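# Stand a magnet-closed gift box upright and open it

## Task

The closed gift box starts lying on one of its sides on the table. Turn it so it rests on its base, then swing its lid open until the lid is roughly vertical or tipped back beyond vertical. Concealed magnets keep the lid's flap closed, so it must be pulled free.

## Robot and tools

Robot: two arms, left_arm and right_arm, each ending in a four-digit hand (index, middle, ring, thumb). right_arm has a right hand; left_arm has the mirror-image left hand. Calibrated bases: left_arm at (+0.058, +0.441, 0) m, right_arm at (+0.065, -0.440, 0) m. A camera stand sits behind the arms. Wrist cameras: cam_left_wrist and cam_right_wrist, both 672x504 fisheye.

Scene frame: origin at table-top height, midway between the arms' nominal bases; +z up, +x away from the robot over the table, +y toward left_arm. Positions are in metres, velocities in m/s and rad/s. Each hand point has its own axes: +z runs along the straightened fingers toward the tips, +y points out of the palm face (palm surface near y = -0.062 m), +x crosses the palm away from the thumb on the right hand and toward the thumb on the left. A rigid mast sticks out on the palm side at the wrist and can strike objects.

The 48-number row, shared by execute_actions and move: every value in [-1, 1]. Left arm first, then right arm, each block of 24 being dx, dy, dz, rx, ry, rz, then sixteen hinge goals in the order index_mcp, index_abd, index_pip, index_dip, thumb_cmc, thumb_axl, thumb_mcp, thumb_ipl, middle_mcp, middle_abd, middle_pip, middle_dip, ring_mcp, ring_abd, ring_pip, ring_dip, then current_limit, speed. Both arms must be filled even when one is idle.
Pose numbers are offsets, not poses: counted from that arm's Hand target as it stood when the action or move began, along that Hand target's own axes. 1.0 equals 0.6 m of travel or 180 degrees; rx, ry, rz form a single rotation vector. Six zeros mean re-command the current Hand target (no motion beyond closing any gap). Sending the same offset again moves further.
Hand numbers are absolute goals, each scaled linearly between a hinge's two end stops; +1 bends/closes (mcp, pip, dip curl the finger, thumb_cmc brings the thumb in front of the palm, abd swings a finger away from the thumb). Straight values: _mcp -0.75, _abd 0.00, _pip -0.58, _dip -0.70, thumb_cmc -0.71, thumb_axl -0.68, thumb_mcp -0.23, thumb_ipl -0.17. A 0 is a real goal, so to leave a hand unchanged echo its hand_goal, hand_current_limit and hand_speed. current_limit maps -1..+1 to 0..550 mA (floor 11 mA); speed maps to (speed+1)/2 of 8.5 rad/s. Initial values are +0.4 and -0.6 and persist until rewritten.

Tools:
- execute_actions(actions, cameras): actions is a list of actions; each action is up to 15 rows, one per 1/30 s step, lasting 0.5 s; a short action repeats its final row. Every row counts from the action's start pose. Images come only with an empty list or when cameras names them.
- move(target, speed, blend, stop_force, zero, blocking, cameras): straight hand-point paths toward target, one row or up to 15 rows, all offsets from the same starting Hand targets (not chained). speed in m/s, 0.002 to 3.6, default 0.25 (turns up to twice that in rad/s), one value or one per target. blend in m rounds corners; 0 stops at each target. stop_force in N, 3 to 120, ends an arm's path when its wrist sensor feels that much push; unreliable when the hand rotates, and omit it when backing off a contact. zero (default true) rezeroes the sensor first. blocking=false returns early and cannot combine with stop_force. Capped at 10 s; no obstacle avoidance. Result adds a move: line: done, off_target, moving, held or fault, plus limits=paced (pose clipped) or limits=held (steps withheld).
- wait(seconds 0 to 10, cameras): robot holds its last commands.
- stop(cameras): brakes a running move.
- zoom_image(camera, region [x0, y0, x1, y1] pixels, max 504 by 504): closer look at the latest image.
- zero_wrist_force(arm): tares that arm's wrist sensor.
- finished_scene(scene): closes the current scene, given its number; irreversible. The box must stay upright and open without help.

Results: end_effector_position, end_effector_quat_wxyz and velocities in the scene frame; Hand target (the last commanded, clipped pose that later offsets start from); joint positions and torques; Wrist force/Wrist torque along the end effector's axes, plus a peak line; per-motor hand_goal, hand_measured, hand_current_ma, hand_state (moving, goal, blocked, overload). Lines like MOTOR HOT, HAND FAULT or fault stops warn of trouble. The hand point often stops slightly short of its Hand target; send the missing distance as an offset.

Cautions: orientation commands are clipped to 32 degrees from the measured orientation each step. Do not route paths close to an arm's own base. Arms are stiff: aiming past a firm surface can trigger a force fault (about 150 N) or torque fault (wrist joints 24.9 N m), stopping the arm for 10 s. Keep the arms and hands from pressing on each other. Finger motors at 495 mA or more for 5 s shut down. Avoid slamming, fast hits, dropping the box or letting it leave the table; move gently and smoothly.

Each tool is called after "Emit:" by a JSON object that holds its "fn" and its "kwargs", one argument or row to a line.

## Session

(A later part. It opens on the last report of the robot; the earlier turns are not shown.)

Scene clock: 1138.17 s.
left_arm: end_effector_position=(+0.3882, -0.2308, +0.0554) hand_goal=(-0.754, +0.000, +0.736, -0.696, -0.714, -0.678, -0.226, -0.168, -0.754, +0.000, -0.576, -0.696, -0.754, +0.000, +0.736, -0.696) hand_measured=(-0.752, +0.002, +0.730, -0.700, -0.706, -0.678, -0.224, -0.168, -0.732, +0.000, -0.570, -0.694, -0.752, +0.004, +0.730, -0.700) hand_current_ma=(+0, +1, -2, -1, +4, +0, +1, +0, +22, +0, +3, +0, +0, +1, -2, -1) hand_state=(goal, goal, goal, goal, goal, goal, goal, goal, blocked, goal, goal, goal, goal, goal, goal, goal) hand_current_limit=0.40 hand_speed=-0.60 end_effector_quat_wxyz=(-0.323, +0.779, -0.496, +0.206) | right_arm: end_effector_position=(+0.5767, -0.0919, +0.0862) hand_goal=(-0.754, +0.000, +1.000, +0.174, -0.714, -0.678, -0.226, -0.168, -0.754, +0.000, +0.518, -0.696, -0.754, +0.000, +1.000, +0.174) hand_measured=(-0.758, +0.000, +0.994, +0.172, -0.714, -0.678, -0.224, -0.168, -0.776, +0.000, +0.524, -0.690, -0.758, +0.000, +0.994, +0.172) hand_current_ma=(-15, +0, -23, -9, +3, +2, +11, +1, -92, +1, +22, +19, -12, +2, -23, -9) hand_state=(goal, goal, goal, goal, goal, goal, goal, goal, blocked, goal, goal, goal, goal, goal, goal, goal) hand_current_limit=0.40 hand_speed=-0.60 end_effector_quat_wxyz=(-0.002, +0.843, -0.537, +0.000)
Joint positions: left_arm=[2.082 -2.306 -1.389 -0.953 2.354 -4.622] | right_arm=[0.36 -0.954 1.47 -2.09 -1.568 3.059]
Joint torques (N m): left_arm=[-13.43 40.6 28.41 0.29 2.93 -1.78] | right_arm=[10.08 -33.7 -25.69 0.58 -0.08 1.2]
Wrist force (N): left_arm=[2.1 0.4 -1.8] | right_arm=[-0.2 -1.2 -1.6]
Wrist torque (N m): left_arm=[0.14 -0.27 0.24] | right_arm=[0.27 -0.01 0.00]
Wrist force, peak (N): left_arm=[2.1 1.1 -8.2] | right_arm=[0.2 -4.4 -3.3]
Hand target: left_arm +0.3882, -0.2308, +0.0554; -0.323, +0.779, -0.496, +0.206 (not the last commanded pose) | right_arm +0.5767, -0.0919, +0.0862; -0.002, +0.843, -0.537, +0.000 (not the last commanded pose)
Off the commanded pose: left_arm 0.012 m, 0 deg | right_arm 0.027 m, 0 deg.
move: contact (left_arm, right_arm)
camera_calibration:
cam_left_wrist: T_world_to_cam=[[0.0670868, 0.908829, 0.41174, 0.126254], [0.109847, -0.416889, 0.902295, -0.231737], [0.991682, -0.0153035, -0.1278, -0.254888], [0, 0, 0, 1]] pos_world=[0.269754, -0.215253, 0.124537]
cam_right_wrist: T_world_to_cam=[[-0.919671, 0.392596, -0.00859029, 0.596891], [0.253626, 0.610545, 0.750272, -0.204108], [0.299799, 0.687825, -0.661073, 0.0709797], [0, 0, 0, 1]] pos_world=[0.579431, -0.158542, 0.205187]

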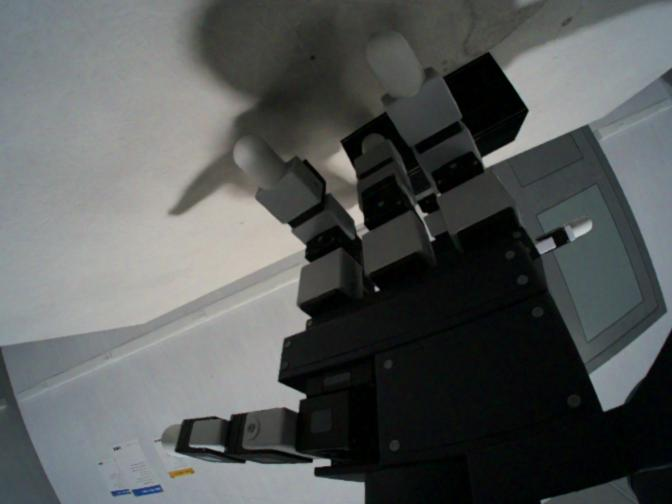

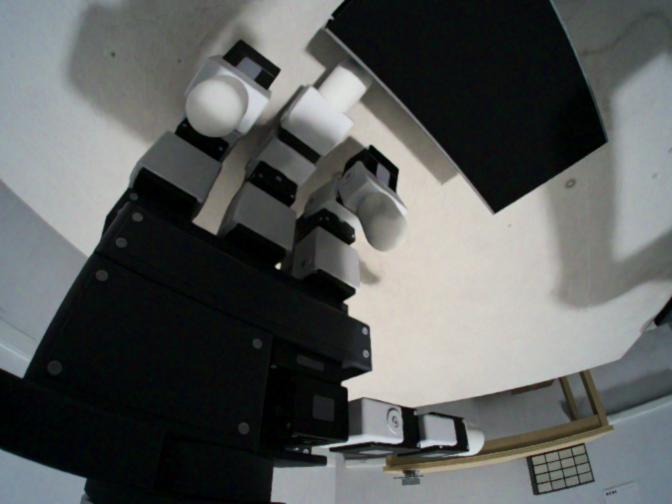

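Emit:
{"fn": "move", "kwargs": {
  "target": [
    [-0.0,-0.007,0.007,0,0,0,-0.754,0,0.737,-0.696,-0.714,-0.678,-0.226,-0.168,-0.754,0,-0.576,-0.696,-0.754,0,0.737,-0.696,0.55,-0.6,0,0.0167,0,0,0,0,-0.754,0,1,0.174,-0.714,-0.678,-0.226,-0.168,-0.754,0,0.518,-0.696,-0.754,0,1,0.174,0.55,-0.6],
    [-0.0195,-0.0408,-0.0268,0,0,0,-0.754,0,0.737,-0.696,-0.714,-0.678,-0.226,-0.168,-0.754,0,-0.576,-0.696,-0.754,0,0.737,-0.696,0.55,-0.6,-0.0195,0.0167,-0.0478,0,0,0,-0.754,0,1,0.174,-0.714,-0.678,-0.226,-0.168,-0.754,0,0.518,-0.696,-0.754,0,1,0.174,0.55,-0.6]
  ],
  "speed": 0.03,
  "cameras": ["all"]
}}

Emit:
{"fn": "zoom_image", "kwargs": {
  "camera": "cam_right_wrist",
  "region": [250, 0, 500, 200]
}}

Scene clock: 1167.07 s.
left_arm: end_effector_position=(+0.3887, -0.2177, +0.0839) hand_goal=(-0.754, +0.000, +0.736, -0.696, -0.714, -0.678, -0.226, -0.168, -0.754, +0.000, -0.576, -0.696, -0.754, +0.000, +0.736, -0.696) hand_measured=(-0.752, +0.002, +0.732, -0.700, -0.706, -0.678, -0.224, -0.168, -0.688, -0.006, -0.542, -0.680, -0.752, +0.004, +0.730, -0.700) hand_current_ma=(+0, +1, -2, -1, +4, +0, +1, +0, +133, -2, +42, +13, +0, +1, -2, -1) hand_state=(goal, goal, goal, goal, goal, goal, goal, goal, blocked, goal, blocked, goal, goal, goal, goal, goal) hand_current_limit=0.55 hand_speed=-0.60 end_effector_quat_wxyz=(-0.323, +0.779, -0.496, +0.206) | right_arm: end_effector_position=(+0.5627, -0.0857, +0.1147) hand_goal=(-0.754, +0.000, +1.000, +0.174, -0.714, -0.678, -0.226, -0.168, -0.754, +0.000, +0.518, -0.696, -0.754, +0.000, +1.000, +0.174) hand_measured=(-0.758, +0.000, +0.994, +0.172, -0.714, -0.678, -0.224, -0.168, -0.832, +0.004, +0.502, -0.704, -0.758, +0.000, +0.994, +0.172) hand_current_ma=(-15, +0, -23, -9, +3, +2, +11, +1, -364, +9, -59, -24, -12, +2, -23, -9) hand_state=(goal, goal, goal, goal, goal, goal, goal, goal, blocked, goal, goal, goal, goal, goal, goal, goal) hand_current_limit=0.55 hand_speed=-0.60 end_effector_quat_wxyz=(-0.002, +0.843, -0.537, +0.000)
Joint positions: left_arm=[2.092 -2.247 -1.415 -0.977 2.353 -4.608] | right_arm=[0.375 -1.005 1.473 -2.042 -1.568 3.075]
Joint torques (N m): left_arm=[16.7 51.8 15.87 0.4 0.67 1.95] | right_arm=[12.01 -63.17 -25.97 0.55 -1.69 1.99]
Wrist force (N): left_arm=[2.4 3.1 -1.1] | right_arm=[0.5 -2.6 -0.4]
Wrist torque (N m): left_arm=[-0.11 -0.23 0.13] | right_arm=[0.30 -0.09 -0.12]
Wrist force, peak (N): left_arm=[2.2 1.7 -47.9] | right_arm=[-2.5 -22.5 -13.9]
Hand target: left_arm +0.3886, -0.2177, +0.0841; -0.323, +0.779, -0.496, +0.206 | right_arm +0.5626, -0.0856, +0.1149; -0.002, +0.843, -0.537, +0.000
Off the commanded pose: left_arm 0.000 m, 0 deg | right_arm 0.000 m, 0 deg.
move: done
camera_calibration:
cam_left_wrist: T_world_to_cam=[[0.0670868, 0.908829, 0.41174, 0.102671], [0.109847, -0.416889, 0.902295, -0.252088], [0.991682, -0.0153035, -0.1278, -0.251543], [0, 0, 0, 1]] pos_world=[0.270254, -0.202253, 0.153037]
cam_right_wrist: T_world_to_cam=[[-0.919671, 0.392596, -0.00859029, 0.581734], [0.253626, 0.610545, 0.750272, -0.225625], [0.299799, 0.687825, -0.661073, 0.0897169], [0, 0, 0, 1]] pos_world=[0.565331, -0.152342, 0.233587]

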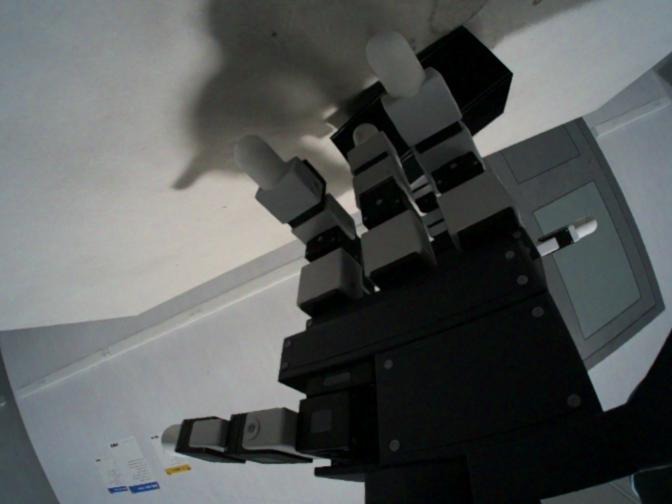

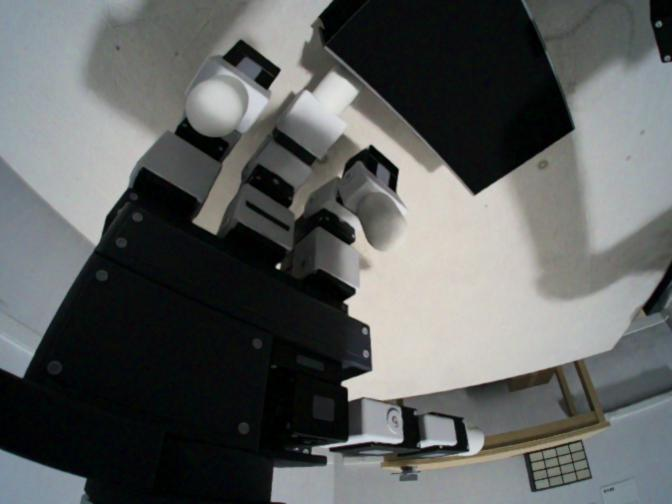

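Scaled by 2.016 from the camera's 672x504 image, which has a finer 960x720 frame.

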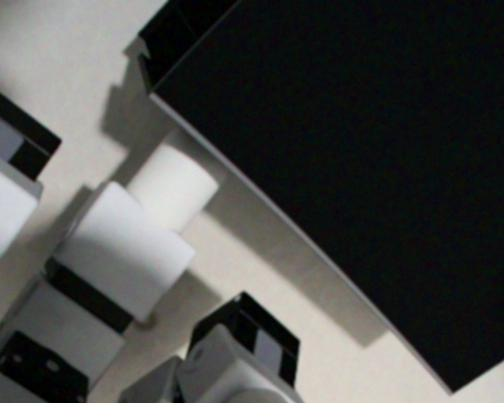

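Emit:
{"fn": "move", "kwargs": {
  "target": [
    [-0.0312,-0.0291,-0.0291,0,0,0,-0.754,0,0.737,-0.696,-0.714,-0.678,-0.226,-0.168,-0.754,0,-0.576,-0.696,-0.754,0,0.737,-0.696,0.55,-0.6,-0.0312,0,-0.0412,0,0,0,-0.754,0,1,0.174,-0.714,-0.678,-0.226,-0.168,-0.754,0,0.518,-0.696,-0.754,0,1,0.174,0.55,-0.6],
    [-0.072,-0.0516,-0.0516,0,0,0,-0.754,0,0.737,-0.696,-0.714,-0.678,-0.226,-0.168,-0.754,0,-0.576,-0.696,-0.754,0,0.737,-0.696,0.55,-0.6,-0.072,0,-0.073,0,0,0,-0.754,0,1,0.174,-0.714,-0.678,-0.226,-0.168,-0.754,0,0.518,-0.696,-0.754,0,1,0.174,0.55,-0.6]
  ],
  "speed": 0.04,
  "blend": 0.01,
  "cameras": ["all"]
}}

Emit:
{"fn": "zoom_image", "kwargs": {
  "camera": "cam_right_wrist",
  "region": [250, 0, 500, 200]
}}

Scene clock: 1180.60 s.
left_arm: end_effector_position=(+0.3704, -0.1786, +0.1278) hand_goal=(-0.754, +0.000, +0.736, -0.696, -0.714, -0.678, -0.226, -0.168, -0.754, +0.000, -0.576, -0.696, -0.754, +0.000, +0.736, -0.696) hand_measured=(-0.752, +0.002, +0.732, -0.700, -0.706, -0.678, -0.224, -0.168, -0.688, -0.006, -0.542, -0.680, -0.752, +0.004, +0.730, -0.700) hand_current_ma=(+0, +1, -2, -1, +4, +0, +1, +0, +133, -2, +42, +13, +0, +1, -2, -1) hand_state=(goal, goal, goal, goal, goal, goal, goal, goal, blocked, goal, blocked, goal, goal, goal, goal, goal) hand_current_limit=0.55 hand_speed=-0.60 end_effector_quat_wxyz=(-0.323, +0.779, -0.496, +0.206) | right_arm: end_effector_position=(+0.5444, -0.0468, +0.1587) hand_goal=(-0.754, +0.000, +1.000, +0.174, -0.714, -0.678, -0.226, -0.168, -0.754, +0.000, +0.518, -0.696, -0.754, +0.000, +1.000, +0.174) hand_measured=(-0.758, +0.000, +0.994, +0.172, -0.714, -0.678, -0.224, -0.168, -0.832, +0.004, +0.500, -0.704, -0.758, +0.000, +0.994, +0.172) hand_current_ma=(-15, +0, -23, -9, +3, +2, +11, +1, -364, +8, -63, -27, -12, +2, -23, -9) hand_state=(goal, goal, goal, goal, goal, goal, goal, goal, blocked, goal, goal, goal, goal, goal, goal, goal) hand_current_limit=0.55 hand_speed=-0.60 end_effector_quat_wxyz=(-0.002, +0.843, -0.537, +0.000)
Joint positions: left_arm=[2.097 -2.107 -1.527 -1 2.353 -4.602] | right_arm=[0.439 -1.032 1.394 -1.936 -1.568 3.138]
Joint torques (N m): left_arm=[16.93 47.01 16.94 0.44 0.78 1.97] | right_arm=[13 -62.9 -26.61 1.07 -2.34 1.48]
Wrist force (N): left_arm=[2.6 2.9 -1.6] | right_arm=[0.6 -2.9 0.1]
Wrist torque (N m): left_arm=[-0.11 -0.28 0.17] | right_arm=[0.24 -0.10 -0.09]
Wrist force, peak (N): left_arm=[2.7 2.9 -1.7] | right_arm=[0.6 -3.1 -0.5]
Hand target: left_arm +0.3704, -0.1785, +0.1279; -0.323, +0.779, -0.496, +0.206 | right_arm +0.5443, -0.0466, +0.1588; -0.002, +0.843, -0.537, +0.000
Off the commanded pose: left_arm 0.000 m, 0 deg | right_arm 0.000 m, 0 deg.
move: done
camera_calibration:
cam_left_wrist: T_world_to_cam=[[0.0670868, 0.908829, 0.41174, 0.0502816], [0.109847, -0.416889, 0.902295, -0.273399], [0.991682, -0.0153035, -0.1278, -0.227285], [0, 0, 0, 1]] pos_world=[0.252054, -0.163153, 0.196937]
cam_right_wrist: T_world_to_cam=[[-0.919671, 0.392596, -0.00859029, 0.550011], [0.253626, 0.610545, 0.750272, -0.27782], [0.299799, 0.687825, -0.661073, 0.0976001], [0, 0, 0, 1]] pos_world=[0.547031, -0.113442, 0.277687]

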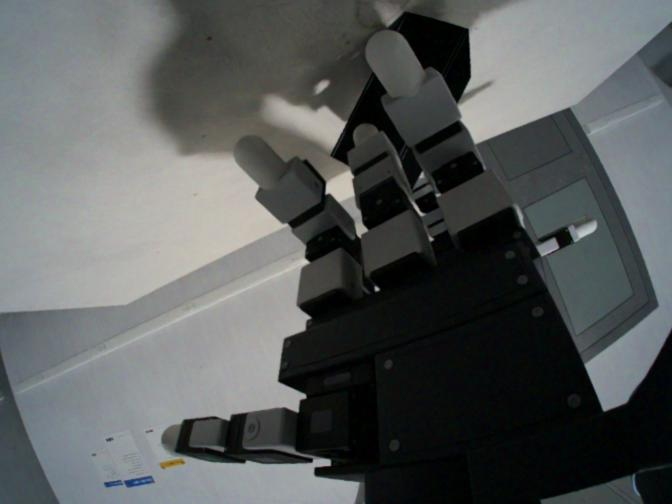

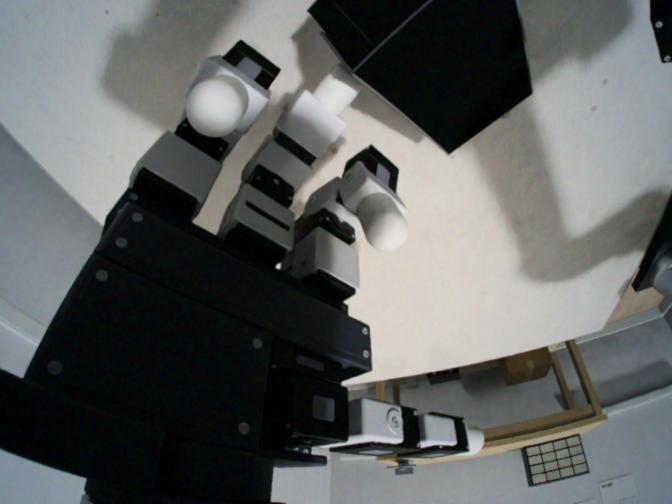

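Scaled by 2.016 from the camera's 672x504 image, which has a finer 960x720 frame.

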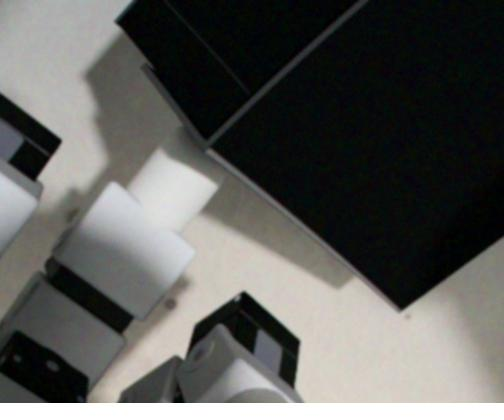

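Emit:
{"fn": "move", "kwargs": {
  "target": [
    [-0.0475,-0.0142,-0.0142,0,0,0,-0.754,0,0.737,-0.696,-0.714,-0.678,-0.226,-0.168,-0.754,0,-0.576,-0.696,-0.754,0,0.737,-0.696,0.55,-0.6,-0.0475,0,-0.02,0,0,0,-0.754,0,1,0.174,-0.714,-0.678,-0.226,-0.168,-0.754,0,0.518,-0.696,-0.754,0,1,0.174,0.55,-0.6],
    [-0.0988,-0.0192,-0.0192,0,0,0,-0.754,0,0.737,-0.696,-0.714,-0.678,-0.226,-0.168,-0.754,0,-0.576,-0.696,-0.754,0,0.737,-0.696,0.55,-0.6,-0.0988,0,-0.0272,0,0,0,-0.754,0,1,0.174,-0.714,-0.678,-0.226,-0.168,-0.754,0,0.518,-0.696,-0.754,0,1,0.174,0.55,-0.6],
    [-0.145,-0.0148,-0.0148,0,0,0,-0.754,0,0.737,-0.696,-0.714,-0.678,-0.226,-0.168,-0.754,0,-0.576,-0.696,-0.754,0,0.737,-0.696,0.55,-0.6,-0.145,0,-0.0209,0,0,0,-0.754,0,1,0.174,-0.714,-0.678,-0.226,-0.168,-0.754,0,0.518,-0.696,-0.754,0,1,0.174,0.55,-0.6]
  ],
  "speed": 0.04,
  "blend": 0.008,
  "cameras": ["all"]
}}

Emit:
{"fn": "zoom_image", "kwargs": {
  "camera": "cam_right_wrist",
  "region": [250, 0, 500, 200]
}}

Scene clock: 1199.03 s.
left_arm: end_effector_position=(+0.3336, -0.0998, +0.1405) hand_goal=(-0.754, +0.000, +0.736, -0.696, -0.714, -0.678, -0.226, -0.168, -0.754, +0.000, -0.576, -0.696, -0.754, +0.000, +0.736, -0.696) hand_measured=(-0.752, +0.002, +0.732, -0.700, -0.706, -0.678, -0.224, -0.168, -0.688, -0.006, -0.542, -0.680, -0.752, +0.004, +0.730, -0.700) hand_current_ma=(+0, +1, -2, -1, +4, +0, +1, +0, +133, -2, +42, +13, +0, +1, -2, -1) hand_state=(goal, goal, goal, goal, goal, goal, goal, goal, blocked, goal, blocked, goal, goal, goal, goal, goal) hand_current_limit=0.55 hand_speed=-0.60 end_effector_quat_wxyz=(-0.323, +0.779, -0.496, +0.206) | right_arm: end_effector_position=(+0.5076, +0.0321, +0.1716) hand_goal=(-0.754, +0.000, +1.000, +0.174, -0.714, -0.678, -0.226, -0.168, -0.754, +0.000, +0.518, -0.696, -0.754, +0.000, +1.000, +0.174) hand_measured=(-0.758, +0.000, +0.994, +0.172, -0.714, -0.678, -0.224, -0.168, -0.832, +0.004, +0.500, -0.704, -0.758, +0.000, +0.994, +0.172) hand_current_ma=(-15, +0, -23, -9, +3, +2, +11, +1, -364, +8, -65, -28, -12, +2, -23, -9) hand_state=(goal, goal, goal, goal, goal, goal, goal, goal, blocked, goal, goal, goal, goal, goal, goal, goal) hand_current_limit=0.55 hand_speed=-0.60 end_effector_quat_wxyz=(-0.002, +0.843, -0.537, +0.000)
Joint positions: left_arm=[2.109 -1.913 -1.79 -0.919 2.352 -4.585] | right_arm=[0.564 -0.992 1.296 -1.878 -1.569 3.263]
Joint torques (N m): left_arm=[16 39.7 16.32 4.47 0.66 1.92] | right_arm=[11.44 -35.75 -27.8 0.91 -2.08 1.5]
Wrist force (N): left_arm=[2.2 2.8 -1.6] | right_arm=[0.9 -3.0 -0.7]
Wrist torque (N m): left_arm=[-0.13 -0.22 0.14] | right_arm=[0.35 -0.08 -0.09]
Wrist force, peak (N): left_arm=[2.8 3.1 -1.5] | right_arm=[0.7 -3.3 -0.2]
Hand target: left_arm +0.3336, -0.0997, +0.1404; -0.323, +0.779, -0.496, +0.206 | right_arm +0.5075, +0.0322, +0.1716; -0.002, +0.843, -0.537, +0.000
Off the commanded pose: left_arm 0.000 m, 0 deg | right_arm 0.000 m, 0 deg.
move: done
camera_calibration:
cam_left_wrist: T_world_to_cam=[[0.0670962, 0.908791, 0.411822, -0.0241167], [0.109842, -0.416972, 0.902258, -0.247964], [0.991682, -0.0153026, -0.127801, -0.187962], [0, 0, 0, 1]] pos_world=[0.215254, -0.0843531, 0.209637]
cam_right_wrist: T_world_to_cam=[[-0.919671, 0.392596, -0.00859029, 0.48534], [0.253626, 0.610545, 0.750272, -0.326201], [0.299799, 0.687825, -0.661073, 0.0628938], [0, 0, 0, 1]] pos_world=[0.510231, -0.0346418, 0.290487]

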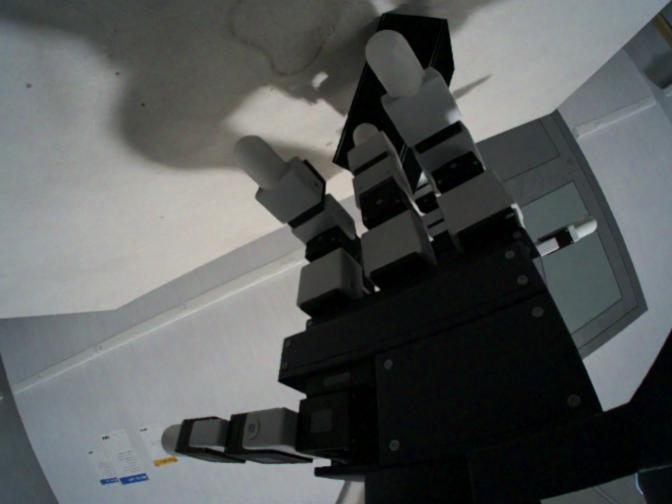

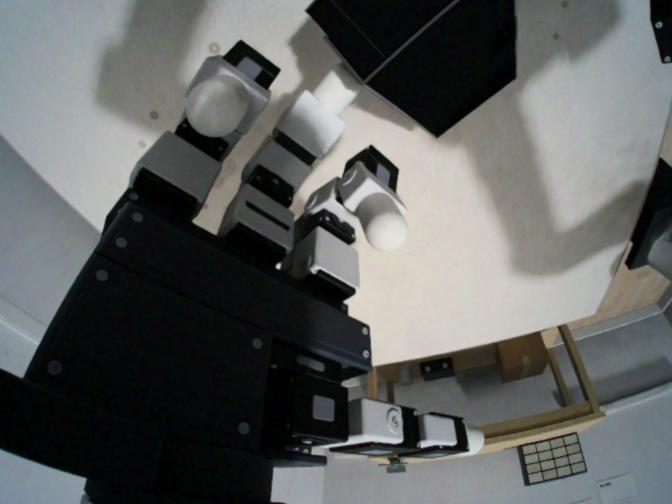

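Scaled by 2.016 from the camera's 672x504 image, which has a finer 960x720 frame.

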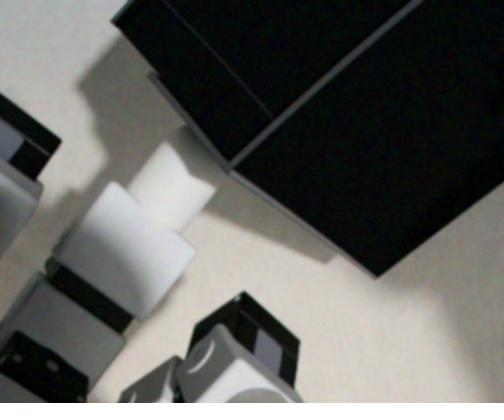

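Emit:
{"fn": "move", "kwargs": {
  "target": [
    [0,0,0,0,0,0,-0.754,0,0.737,-0.696,-0.714,-0.678,-0.226,-0.168,-0.754,0,-0.576,-0.696,-0.754,0,0.737,-0.696,0.55,-0.6,0,-0.008,0,0,0,0,-0.754,0,1,0.174,-0.714,-0.678,-0.226,-0.168,-0.754,0,0.518,-0.696,-0.754,0,1,0.174,0.55,-0.6],
    [-0.02,-0.009,-0.009,0,0,0,-0.754,0,0.737,-0.696,-0.714,-0.678,-0.226,-0.168,-0.754,0,-0.576,-0.696,-0.754,0,0.737,-0.696,0.55,-0.6,-0.02,-0.008,-0.0128,0,0,0,-0.754,0,1,0.174,-0.714,-0.678,-0.226,-0.168,-0.754,0,0.518,-0.696,-0.754,0,1,0.174,0.55,-0.6]
  ],
  "speed": 0.02,
  "cameras": ["all"]
}}

Emit:
{"fn": "zoom_image", "kwargs": {
  "camera": "cam_right_wrist",
  "region": [250, 0, 500, 200]
}}

Scene clock: 1251.67 s.
left_arm: end_effector_position=(+0.3286, -0.0889, +0.1480) hand_goal=(-0.754, +0.000, +0.736, -0.696, -0.714, -0.678, -0.226, -0.168, -0.754, +0.000, -0.576, -0.696, -0.754, +0.000, +0.736, -0.696) hand_measured=(-0.752, +0.002, +0.732, -0.700, -0.706, -0.678, -0.224, -0.168, -0.688, -0.004, -0.542, -0.680, -0.752, +0.004, +0.730, -0.700) hand_current_ma=(+0, +1, -2, -1, +4, +0, +1, +0, +133, -1, +42, +13, +0, +1, -2, -1) hand_state=(goal, goal, goal, goal, goal, goal, goal, goal, blocked, goal, blocked, goal, goal, goal, goal, goal) hand_current_limit=0.55 hand_speed=-0.60 end_effector_quat_wxyz=(-0.323, +0.779, -0.496, +0.206) | right_arm: end_effector_position=(+0.5068, +0.0449, +0.1792) hand_goal=(-0.754, +0.000, +1.000, +0.174, -0.714, -0.678, -0.226, -0.168, -0.754, +0.000, +0.518, -0.696, -0.754, +0.000, +1.000, +0.174) hand_measured=(-0.758, +0.000, +0.994, +0.172, -0.714, -0.678, -0.224, -0.168, -0.794, +0.002, +0.500, -0.704, -0.758, +0.000, +0.994, +0.172) hand_current_ma=(-15, +0, -23, -9, +3, +2, +11, +1, -177, +8, -65, -28, -12, +2, -23, -9) hand_state=(goal, goal, goal, goal, goal, goal, goal, goal, blocked, goal, goal, goal, goal, goal, goal, goal) hand_current_limit=0.55 hand_speed=-0.60 end_effector_quat_wxyz=(-0.002, +0.843, -0.537, +0.000)
Joint positions: left_arm=[2.11 -1.879 -1.817 -0.925 2.352 -4.582] | right_arm=[0.579 -0.978 1.253 -1.849 -1.569 3.279]
Joint torques (N m): left_arm=[14.71 37.26 15.96 0.41 0.11 1.94] | right_arm=[11.59 -36.17 -28.64 0.25 -2.15 1.68]
Wrist force (N): left_arm=[1.6 1.7 -0.3] | right_arm=[0.7 -1.0 -0.6]
Wrist torque (N m): left_arm=[-0.08 -0.17 0.11] | right_arm=[0.20 -0.06 -0.07]
Wrist force, peak (N): left_arm=[2.2 3.1 -1.8] | right_arm=[0.7 -3.3 -0.4]
Hand target: left_arm +0.3285, -0.0888, +0.1481; -0.323, +0.779, -0.496, +0.206 | right_arm +0.5068, +0.0451, +0.1793; -0.002, +0.843, -0.537, +0.000
Off the commanded pose: left_arm 0.000 m, 0 deg | right_arm 0.000 m, 0 deg.
move: done
camera_calibration:
cam_left_wrist: T_world_to_cam=[[0.0670868, 0.908829, 0.41174, -0.0367466], [0.109847, -0.416889, 0.902295, -0.249628], [0.991682, -0.0153035, -0.1278, -0.18178], [0, 0, 0, 1]] pos_world=[0.210154, -0.0734528, 0.217137]
cam_right_wrist: T_world_to_cam=[[-0.919671, 0.392596, -0.00859029, 0.479697], [0.253626, 0.610545, 0.750272, -0.339602], [0.299799, 0.687825, -0.661073, 0.0592549], [0, 0, 0, 1]] pos_world=[0.509531, -0.0217418, 0.298087]

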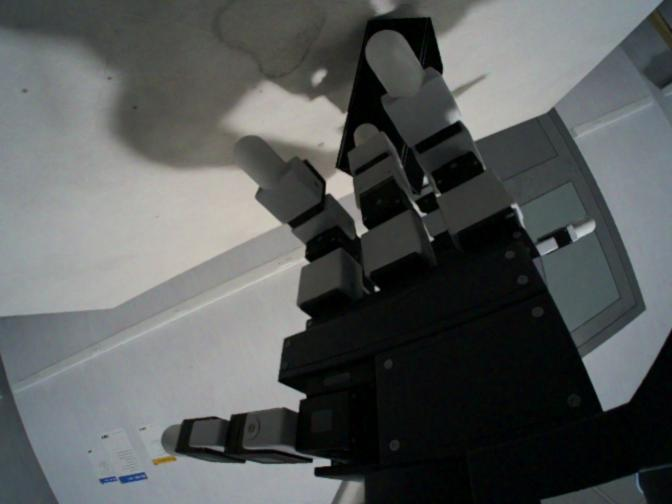

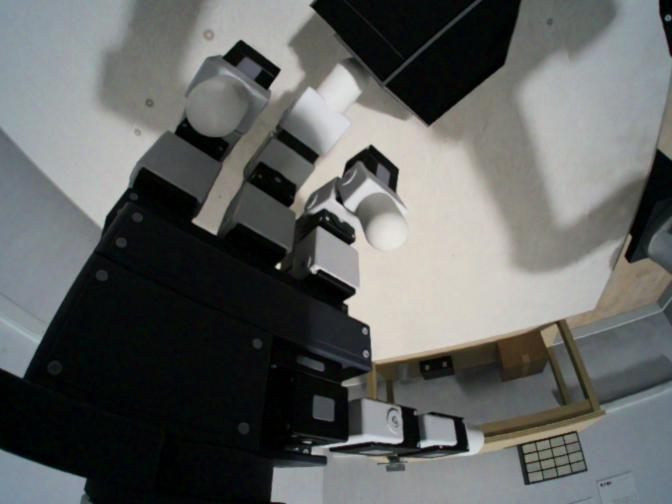

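Scaled by 2.016 from the camera's 672x504 image, which has a finer 960x720 frame.

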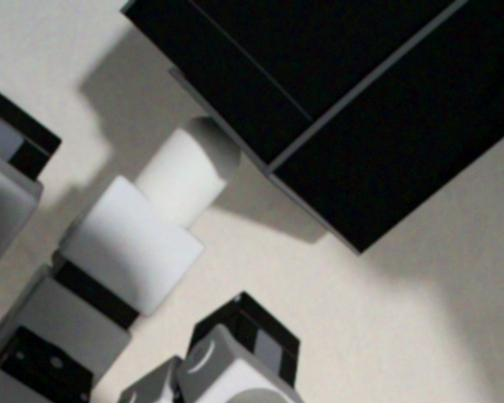

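Emit:
{"fn": "move", "kwargs": {
  "target": [
    [-0.02,-0.009,-0.009,0,0,0,-0.754,0,0.737,-0.696,-0.714,-0.678,-0.226,-0.168,-0.754,0,-0.576,-0.696,-0.754,0,0.737,-0.696,0.55,-0.6,-0.02,-0.002,-0.0128,0,0,0,-0.754,0,1,0.174,-0.714,-0.678,-0.226,-0.168,-0.754,0,0.518,-0.696,-0.754,0,1,0.174,0.55,-0.6],
    [-0.07,-0.011,-0.011,0,0,0,-0.754,0,0.737,-0.696,-0.714,-0.678,-0.226,-0.168,-0.754,0,-0.576,-0.696,-0.754,0,0.737,-0.696,0.55,-0.6,-0.07,-0.003,-0.0156,0,0,0,-0.754,0,1,0.174,-0.714,-0.678,-0.226,-0.168,-0.754,0,0.518,-0.696,-0.754,0,1,0.174,0.55,-0.6]
  ],
  "speed": 0.02,
  "cameras": ["all"]
}}

Emit:
{"fn": "zoom_image", "kwargs": {
  "camera": "cam_right_wrist",
  "region": [250, 0, 500, 200]
}}

Scene clock: 1264.90 s.
left_arm: end_effector_position=(+0.3108, -0.0509, +0.1574) hand_goal=(-0.754, +0.000, +0.736, -0.696, -0.714, -0.678, -0.226, -0.168, -0.754, +0.000, -0.576, -0.696, -0.754, +0.000, +0.736, -0.696) hand_measured=(-0.752, +0.002, +0.732, -0.700, -0.706, -0.678, -0.224, -0.168, -0.692, -0.006, -0.548, -0.686, -0.752, +0.004, +0.730, -0.700) hand_current_ma=(+0, +1, -2, -1, +4, +0, +1, +0, +118, -2, +30, +5, +0, +1, -2, -1) hand_state=(goal, goal, goal, goal, goal, goal, goal, goal, blocked, goal, blocked, goal, goal, goal, goal, goal) hand_current_limit=0.55 hand_speed=-0.60 end_effector_quat_wxyz=(-0.323, +0.779, -0.496, +0.206) | right_arm: end_effector_position=(+0.4907, +0.0837, +0.1888) hand_goal=(-0.754, +0.000, +1.000, +0.174, -0.714, -0.678, -0.226, -0.168, -0.754, +0.000, +0.518, -0.696, -0.754, +0.000, +1.000, +0.174) hand_measured=(-0.758, +0.000, +0.994, +0.172, -0.714, -0.678, -0.224, -0.168, -0.790, +0.002, +0.506, -0.700, -0.758, +0.000, +0.994, +0.172) hand_current_ma=(-15, +0, -23, -9, +3, +2, +11, +1, -150, +8, -41, -14, -12, +2, -23, -9) hand_state=(goal, goal, goal, goal, goal, goal, goal, goal, blocked, goal, goal, goal, goal, goal, goal, goal) hand_current_limit=0.55 hand_speed=-0.60 end_effector_quat_wxyz=(-0.002, +0.843, -0.537, +0.000)
Joint positions: left_arm=[2.118 -1.778 -1.924 -0.911 2.351 -4.572] | right_arm=[0.636 -0.944 1.172 -1.802 -1.569 3.336]
Joint torques (N m): left_arm=[15.65 32.26 14.33 4.42 0.25 1.99] | right_arm=[12.32 -37.33 -28.15 0.6 -2.09 1.76]
Wrist force (N): left_arm=[2.0 1.6 -1.8] | right_arm=[0.6 -2.1 -1.1]
Wrist torque (N m): left_arm=[0.04 -0.22 0.15] | right_arm=[0.31 -0.05 -0.10]
Wrist force, peak (N): left_arm=[2.5 1.1 -4.3] | right_arm=[0.6 -4.4 -2.0]
Hand target: left_arm +0.3108, -0.0507, +0.1574; -0.323, +0.779, -0.496, +0.206 | right_arm +0.4906, +0.0838, +0.1888; -0.002, +0.843, -0.537, +0.000
Off the commanded pose: left_arm 0.000 m, 0 deg | right_arm 0.000 m, 0 deg.
move: done
camera_calibration:
cam_left_wrist: T_world_to_cam=[[0.0670868, 0.908829, 0.41174, -0.0740558], [0.109847, -0.416889, 0.902295, -0.240282], [0.991682, -0.0153035, -0.1278, -0.162442], [0, 0, 0, 1]] pos_world=[0.192454, -0.0353528, 0.226537]
cam_right_wrist: T_world_to_cam=[[-0.919671, 0.392596, -0.00859029, 0.44974], [0.253626, 0.610545, 0.750272, -0.36641], [0.299799, 0.687825, -0.661073, 0.0437404], [0, 0, 0, 1]] pos_world=[0.493431, 0.0170582, 0.307687]

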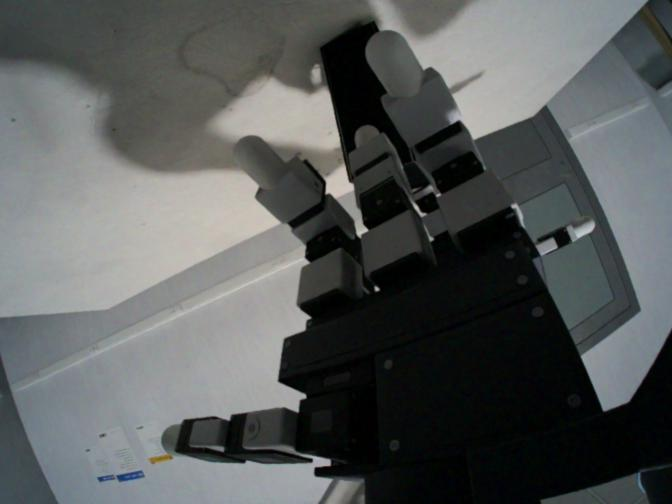

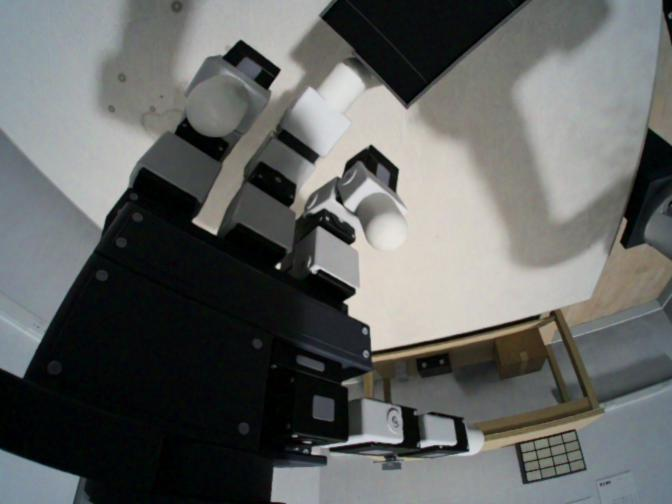

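Scaled by 2.016 from the camera's 672x504 image, which has a finer 960x720 frame.

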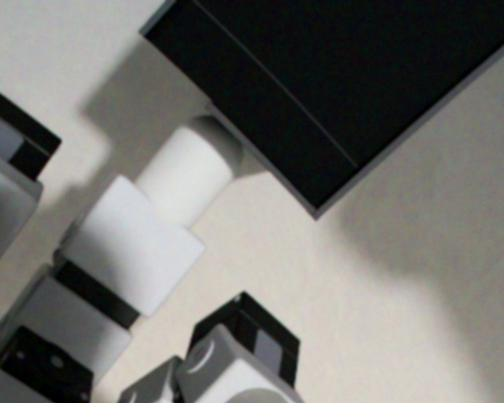

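Emit:
{"fn": "move", "kwargs": {
  "target": [-0.02,0.0236,0.0236,0,0,0,-0.754,0,0.737,-0.696,-0.714,-0.678,-0.226,-0.168,-0.754,0,-0.576,-0.696,-0.754,0,0.737,-0.696,0.55,-0.6,-0.02,0,0.0333,0,0,0,-0.754,0,1,0.174,-0.714,-0.678,-0.226,-0.168,-0.754,0,0.518,-0.696,-0.754,0,1,0.174,0.55,-0.6],
  "speed": 0.02,
  "cameras": ["all"]
}}

Emit:
{"fn": "zoom_image", "kwargs": {
  "camera": "cam_right_wrist",
  "region": [250, 0, 500, 200]
}}

Emit:
{"fn": "zoom_image", "kwargs": {
  "camera": "cam_left_wrist",
  "region": [260, 0, 460, 200]
}}

Scene clock: 1277.57 s.
left_arm: end_effector_position=(+0.3057, -0.0398, +0.1374) hand_goal=(-0.754, +0.000, +0.736, -0.696, -0.714, -0.678, -0.226, -0.168, -0.754, +0.000, -0.576, -0.696, -0.754, +0.000, +0.736, -0.696) hand_measured=(-0.752, +0.002, +0.732, -0.700, -0.706, -0.678, -0.224, -0.168, -0.760, +0.104, -0.620, -0.744, -0.752, +0.004, +0.730, -0.700) hand_current_ma=(+0, +1, -2, -1, +4, +0, +1, +0, -2, +201, -61, -73, +0, +1, -2, -1) hand_state=(goal, goal, goal, goal, goal, goal, goal, goal, goal, blocked, blocked, blocked, goal, goal, goal, goal) hand_current_limit=0.55 hand_speed=-0.60 end_effector_quat_wxyz=(-0.323, +0.779, -0.496, +0.206) | right_arm: end_effector_position=(+0.4856, +0.0948, +0.1688) hand_goal=(-0.754, +0.000, +1.000, +0.174, -0.714, -0.678, -0.226, -0.168, -0.754, +0.000, +0.518, -0.696, -0.754, +0.000, +1.000, +0.174) hand_measured=(-0.758, +0.000, +0.994, +0.172, -0.714, -0.678, -0.224, -0.168, -0.992, +0.012, +0.748, -0.618, -0.758, +0.000, +0.994, +0.172) hand_current_ma=(-15, +0, -23, -9, +3, +2, +11, +1, -426, +36, +426, +343, -12, +2, -23, -9) hand_state=(goal, goal, goal, goal, goal, goal, goal, goal, blocked, goal, blocked, blocked, goal, goal, goal, goal) hand_current_limit=0.55 hand_speed=-0.60 end_effector_quat_wxyz=(-0.002, +0.843, -0.537, +0.000)
Joint positions: left_arm=[2.12 -1.781 -1.983 -0.847 2.351 -4.569] | right_arm=[0.653 -0.92 1.185 -1.839 -1.569 3.352]
Joint torques (N m): left_arm=[20.51 15.38 9.66 3.69 0.89 2.05] | right_arm=[18.14 -28.59 -3.77 2.1 0.17 1.71]
Wrist force (N): left_arm=[-1.1 2.2 -23.4] | right_arm=[0.4 -26.4 -12.2]
Wrist torque (N m): left_arm=[1.92 -1.29 -0.17] | right_arm=[1.19 0.24 -0.61]
Wrist force, peak (N): left_arm=[1.2 3.6 -45.8] | right_arm=[-1.5 -34.4 -14.7]
Hand target: left_arm +0.3057, -0.0399, +0.1374; -0.323, +0.779, -0.496, +0.206 | right_arm +0.4856, +0.0948, +0.1688; -0.002, +0.843, -0.537, +0.000
Off the commanded pose: left_arm 0.000 m, 0 deg | right_arm 0.000 m, 0 deg.
move: done
camera_calibration:
cam_left_wrist: T_world_to_cam=[[0.067051, 0.908775, 0.411864, -0.0754961], [0.109971, -0.417009, 0.902225, -0.217101], [0.991671, -0.0152021, -0.1279, -0.159747], [0, 0, 0, 1]] pos_world=[0.187354, -0.0243528, 0.206537]
cam_right_wrist: T_world_to_cam=[[-0.919687, 0.39256, -0.00855452, 0.440559], [0.253675, 0.610656, 0.750165, -0.356899], [0.299708, 0.687747, -0.661195, 0.0246294], [0, 0, 0, 1]] pos_world=[0.488331, 0.0280582, 0.287787]

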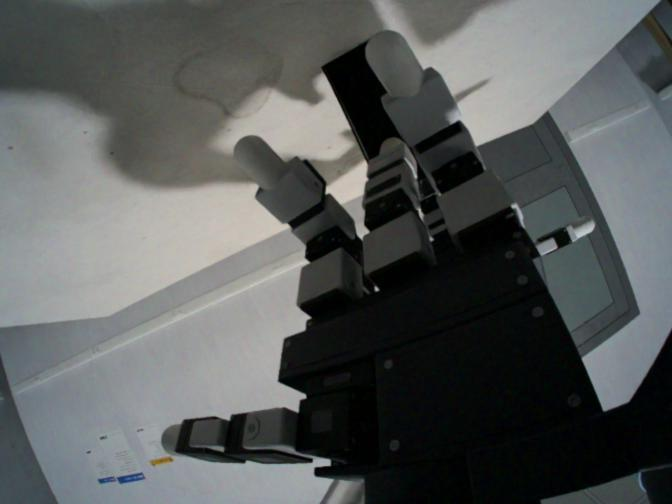

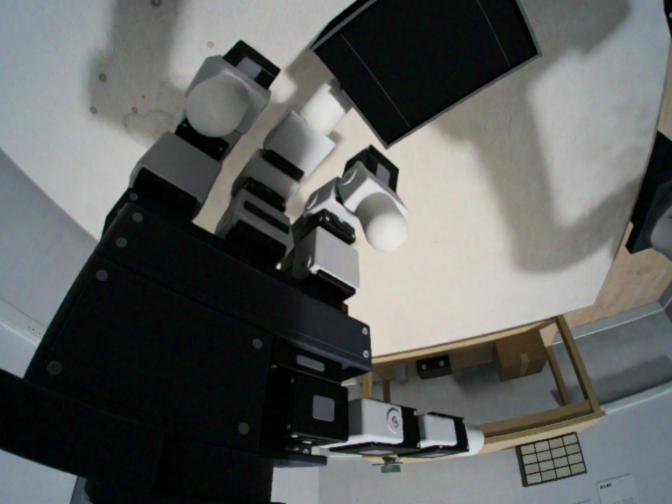

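Scaled by 2.016 from the camera's 672x504 image, which has a finer 960x720 frame.

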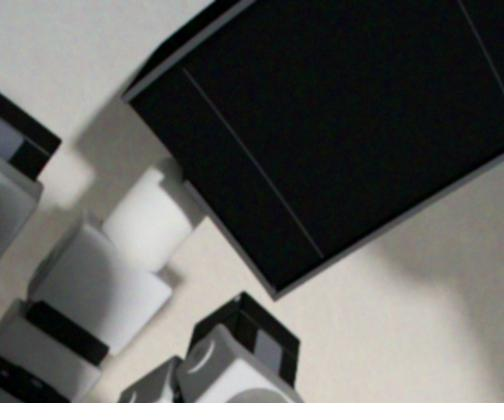

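Scaled by 2.520 from the camera's 672x504 image, which has a finer 960x720 frame.

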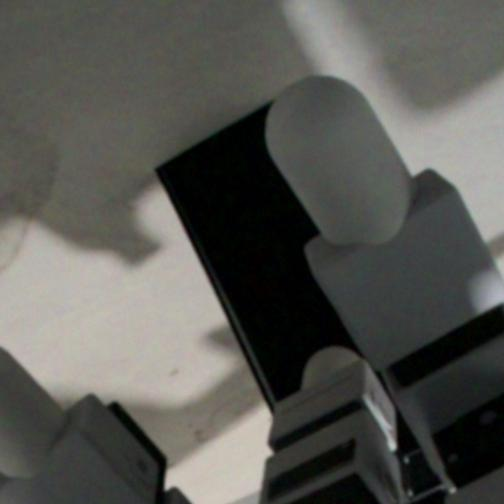

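Emit:
{"fn": "move", "kwargs": {
  "target": [
    [0,-0.0177,-0.0177,0,0,0,-0.754,0,0.737,-0.696,-0.714,-0.678,-0.226,-0.168,-0.754,0,-0.576,-0.696,-0.754,0,0.737,-0.696,0.55,-0.6,0,0,-0.025,0,0,0,-0.754,0,1,0.174,-0.714,-0.678,-0.226,-0.168,-0.754,0,0.518,-0.696,-0.754,0,1,0.174,0.55,-0.6],
    [0,0.012,-0.047,0,0,0,-0.754,0,0.737,-0.696,-0.714,-0.678,-0.226,-0.168,-0.754,0,-0.576,-0.696,-0.754,0,0.737,-0.696,0.55,-0.6,0,-0.05,-0.025,0,0,0,-0.754,0,1,0.174,-0.714,-0.678,-0.226,-0.168,-0.754,0,0.518,-0.696,-0.754,0,1,0.174,0.55,-0.6]
  ],
  "speed": 0.03,
  "cameras": ["all"]
}}

Emit:
{"fn": "zoom_image", "kwargs": {
  "camera": "cam_right_wrist",
  "region": [250, 0, 500, 200]
}}

Emit:
{"fn": "zoom_image", "kwargs": {
  "camera": "cam_left_wrist",
  "region": [260, 0, 460, 200]
}}

Scene clock: 1294.00 s.
left_arm: end_effector_position=(+0.2848, -0.0496, +0.1522) hand_goal=(-0.754, +0.000, +0.736, -0.696, -0.714, -0.678, -0.226, -0.168, -0.754, +0.000, -0.576, -0.696, -0.754, +0.000, +0.736, -0.696) hand_measured=(-0.752, +0.002, +0.732, -0.700, -0.706, -0.678, -0.224, -0.168, -0.734, +0.004, -0.570, -0.692, -0.752, +0.004, +0.730, -0.700) hand_current_ma=(+0, +1, -2, -1, +4, +0, +1, +0, +18, +1, +3, +1, +0, +1, -2, -1) hand_state=(goal, goal, goal, goal, goal, goal, goal, goal, goal, goal, goal, goal, goal, goal, goal, goal) hand_current_limit=0.55 hand_speed=-0.60 end_effector_quat_wxyz=(-0.323, +0.779, -0.496, +0.206) | right_arm: end_effector_position=(+0.5051, +0.1037, +0.1839) hand_goal=(-0.754, +0.000, +1.000, +0.174, -0.714, -0.678, -0.226, -0.168, -0.754, +0.000, +0.518, -0.696, -0.754, +0.000, +1.000, +0.174) hand_measured=(-0.758, +0.000, +0.994, +0.172, -0.714, -0.678, -0.224, -0.168, -0.758, +0.002, +0.512, -0.700, -0.758, +0.000, +0.994, +0.172) hand_current_ma=(-15, +0, -23, -9, +3, +2, +11, +1, -14, +8, -22, -10, -12, +2, -23, -9) hand_state=(goal, goal, goal, goal, goal, goal, goal, goal, goal, goal, goal, goal, goal, goal, goal, goal) hand_current_limit=0.55 hand_speed=-0.60 end_effector_quat_wxyz=(-0.002, +0.843, -0.537, +0.000)
Joint positions: left_arm=[2.075 -1.761 -1.948 -0.946 2.355 -4.632] | right_arm=[0.646 -0.879 1.075 -1.771 -1.569 3.346]
Joint torques (N m): left_arm=[-13.38 20.25 28.1 0.2 3.15 -1.77] | right_arm=[11.04 -69.61 -16.99 -4.56 2.07 1.63]
Wrist force (N): left_arm=[2.0 0.4 0.4] | right_arm=[0.0 0.4 -0.9]
Wrist torque (N m): left_arm=[-0.03 -0.21 0.27] | right_arm=[0.13 0.03 0.01]
Wrist force, peak (N): left_arm=[-1.1 2.3 -23.4] | right_arm=[0.8 -26.3 -12.4]
Hand target: left_arm +0.2847, -0.0496, +0.1522; -0.323, +0.779, -0.496, +0.206 (not the last commanded pose) | right_arm +0.5050, +0.1037, +0.1839; -0.002, +0.843, -0.537, +0.000 (not the last commanded pose)
Off the commanded pose: left_arm 0.002 m, 0 deg | right_arm 0.009 m, 0 deg.
move: held (right_arm; a check stopped the path); path passed 1 of 2 targets; limits=held
pose unreachable (right arm): on one or more control steps of this call, first in action 0 (counted from 0), this arm could not follow its commanded pose, so it was not sent that pose on those steps. It may still have moved: this result reports where it is.
cause: moving toward the commanded pose would bring a part of the arm too close to another arm (a part of this arm just beyond joint 2 (shoulder lift) and a part of the left arm just beyond its joint 5 (wrist 2), along the way the arms are being sent, or toward where that arm still pushes).
camera_calibration:
cam_left_wrist: T_world_to_cam=[[0.0670874, 0.908826, 0.411745, -0.0713945], [0.109847, -0.416894, 0.902293, -0.232282], [0.991682, -0.0153035, -0.1278, -0.137291], [0, 0, 0, 1]] pos_world=[0.166454, -0.0340528, 0.221437]
cam_right_wrist: T_world_to_cam=[[-0.919631, 0.392688, -0.00869763, 0.455006], [0.253534, 0.610371, 0.750445, -0.378571], [0.299999, 0.687927, -0.660876, 0.0222917], [0, 0, 0, 1]] pos_world=[0.507731, 0.0370583, 0.302786]

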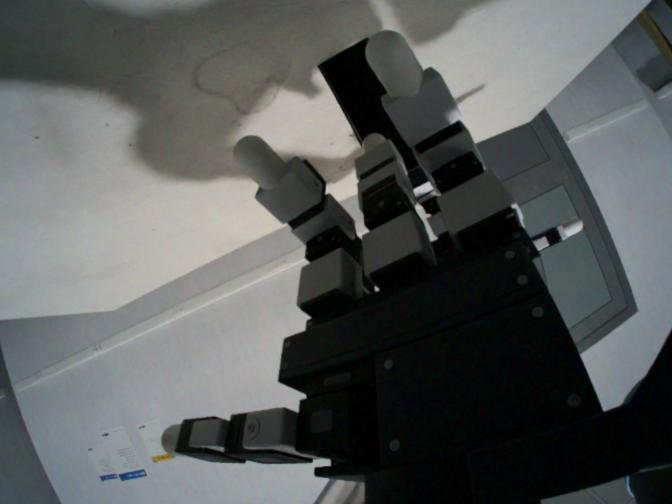

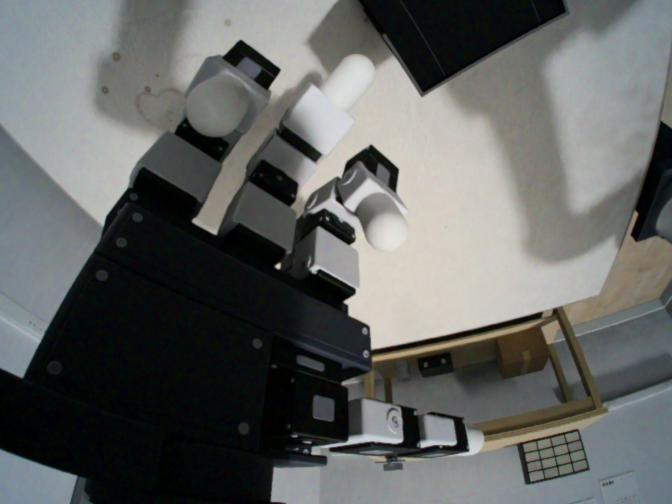

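Scaled by 2.016 from the camera's 672x504 image, which has a finer 960x720 frame.

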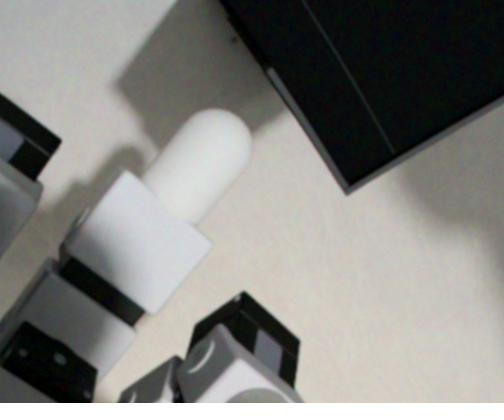

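Scaled by 2.520 from the camera's 672x504 image, which has a finer 960x720 frame.

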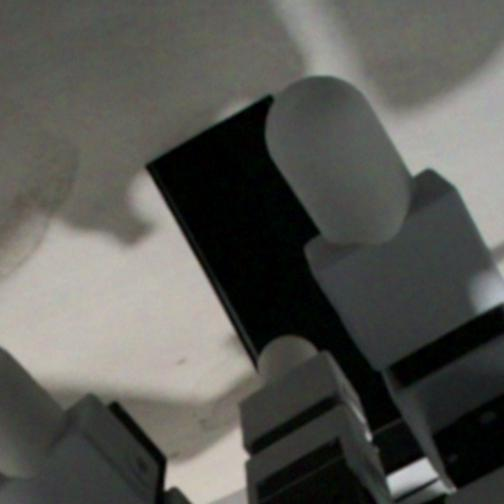

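Emit:
{"fn": "move", "kwargs": {
  "target": [
    [-0.05,0.07,-0.0,0,0,0,-0.754,0,-0.576,-0.696,-0.714,-0.678,-0.226,-0.168,-0.754,0,-0.576,-0.696,-0.754,0,0.737,-0.696,0.55,-0.6,0,-0.03,0,0,0,0,-0.754,0.1,0.518,-0.696,-0.714,-0.678,-0.226,-0.168,-0.754,-0.1,0.518,-0.696,-0.754,0,1,0.174,0.55,-0.6],
    [-0.109,0.0447,0.0772,0,0.0393,0.0393,-0.754,0,-0.576,-0.696,-0.714,-0.678,-0.226,-0.168,-0.754,0,-0.576,-0.696,-0.754,0,0.737,-0.696,0.55,-0.6,0.0417,-0.004,0.088,0,0,0.0556,-0.754,0.1,0.518,-0.696,-0.714,-0.678,-0.226,-0.168,-0.754,-0.1,0.518,-0.696,-0.754,0,1,0.174,0.55,-0.6]
  ],
  "speed": 0.08,
  "cameras": ["all"]
}}

Emit:
{"fn": "zoom_image", "kwargs": {
  "camera": "cam_right_wrist",
  "region": [250, 0, 500, 200]
}}

Emit:
{"fn": "zoom_image", "kwargs": {
  "camera": "cam_left_wrist",
  "region": [260, 0, 460, 200]
}}

Scene clock: 1398.90 s.
left_arm: end_effector_position=(+0.2695, +0.0154, +0.1005) hand_goal=(-0.754, +0.000, -0.576, -0.696, -0.714, -0.678, -0.226, -0.168, -0.754, +0.000, -0.576, -0.696, -0.754, +0.000, +0.736, -0.696) hand_measured=(-0.750, +0.002, -0.570, -0.698, -0.706, -0.678, -0.224, -0.168, -0.736, +0.004, -0.570, -0.692, -0.752, +0.004, +0.730, -0.700) hand_current_ma=(+2, +1, +2, -1, +4, +0, +1, +0, +17, +1, +3, +1, +0, +1, -2, -1) hand_state=(goal, goal, goal, goal, goal, goal, goal, goal, goal, goal, goal, goal, goal, goal, goal, goal) hand_current_limit=0.55 hand_speed=-0.60 end_effector_quat_wxyz=(-0.304, +0.733, -0.562, +0.233) | right_arm: end_effector_position=(+0.5178, +0.0823, +0.1311) hand_goal=(-0.754, +0.100, +0.518, -0.696, -0.714, -0.678, -0.226, -0.168, -0.754, -0.100, +0.518, -0.696, -0.754, +0.000, +1.000, +0.174) hand_measured=(-0.758, +0.096, +0.518, -0.694, -0.714, -0.678, -0.224, -0.168, -0.758, -0.096, +0.512, -0.700, -0.758, +0.000, +0.994, +0.172) hand_current_ma=(-15, -9, +1, +7, +3, +2, +11, +1, -14, +10, -21, -10, -12, +2, -23, -9) hand_state=(goal, goal, goal, goal, goal, goal, goal, goal, goal, goal, goal, goal, goal, goal, goal, goal) hand_current_limit=0.55 hand_speed=-0.60 end_effector_quat_wxyz=(-0.002, +0.793, -0.609, +0.000)
Joint positions: left_arm=[2.131 -1.712 -2.253 -0.472 2.316 -4.317] | right_arm=[0.595 -0.883 1.223 -1.914 -1.569 3.469]
Joint torques (N m): left_arm=[14.11 26.86 11.49 4.47 -0.42 1.86] | right_arm=[-13.21 -68.73 -15.69 -4.6 2.45 1.82]
Wrist force (N): left_arm=[1.8 0.3 0.6] | right_arm=[0.0 0.3 -0.7]
Wrist torque (N m): left_arm=[-0.09 -0.17 0.18] | right_arm=[0.12 0.03 -0.10]
Wrist force, peak (N): left_arm=[2.5 -0.1 0.1] | right_arm=[0.0 0.7 -1.1]
Hand target: left_arm +0.2696, +0.0155, +0.1005; -0.304, +0.733, -0.562, +0.233 | right_arm +0.5178, +0.0823, +0.1310; -0.002, +0.793, -0.609, +0.000
Off the commanded pose: left_arm 0.000 m, 0 deg | right_arm 0.000 m, 0 deg.
move: done
camera_calibration:
cam_left_wrist: T_world_to_cam=[[0.223729, 0.883349, 0.411873, -0.149973], [0.0358357, -0.429755, 0.902234, -0.136704], [0.973992, -0.187097, -0.127804, -0.120277], [0, 0, 0, 1]] pos_world=[0.155601, 0.0512253, 0.169737]
cam_right_wrist: T_world_to_cam=[[-0.837485, 0.546402, -0.00797108, 0.419424], [0.356113, 0.556772, 0.750459, -0.377844], [0.41449, 0.62566, -0.660869, -0.0558566], [0, 0, 0, 1]] pos_world=[0.508969, 0.0161458, 0.249986]

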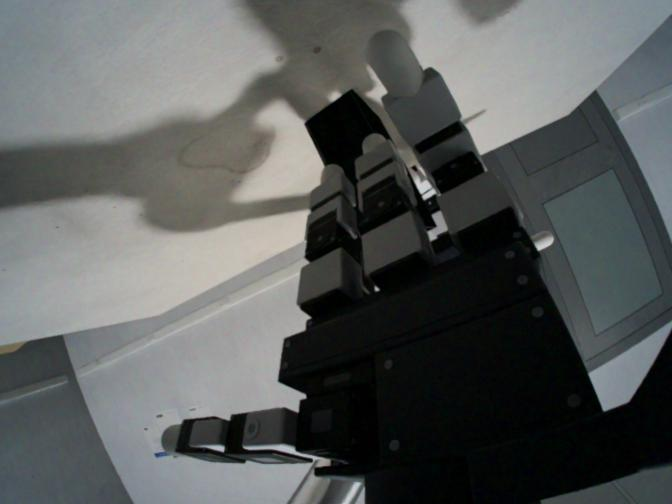

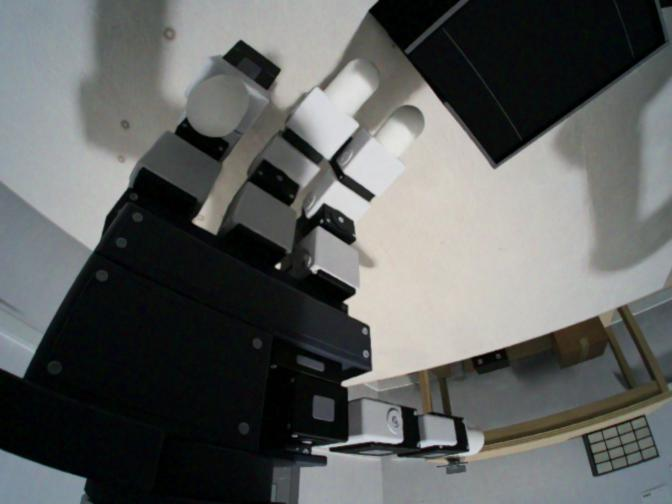

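Scaled by 2.016 from the camera's 672x504 image, which has a finer 960x720 frame.

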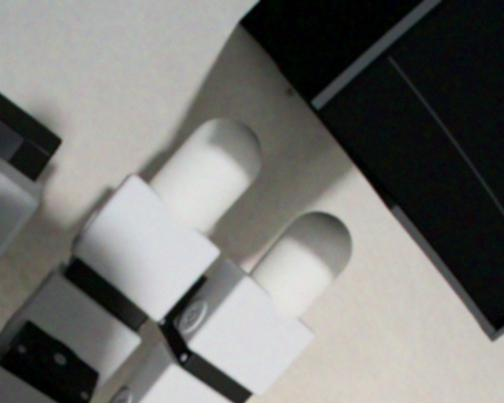

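Scaled by 2.520 from the camera's 672x504 image, which has a finer 960x720 frame.

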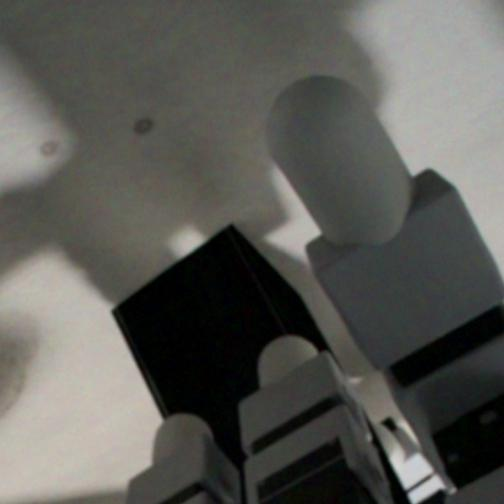

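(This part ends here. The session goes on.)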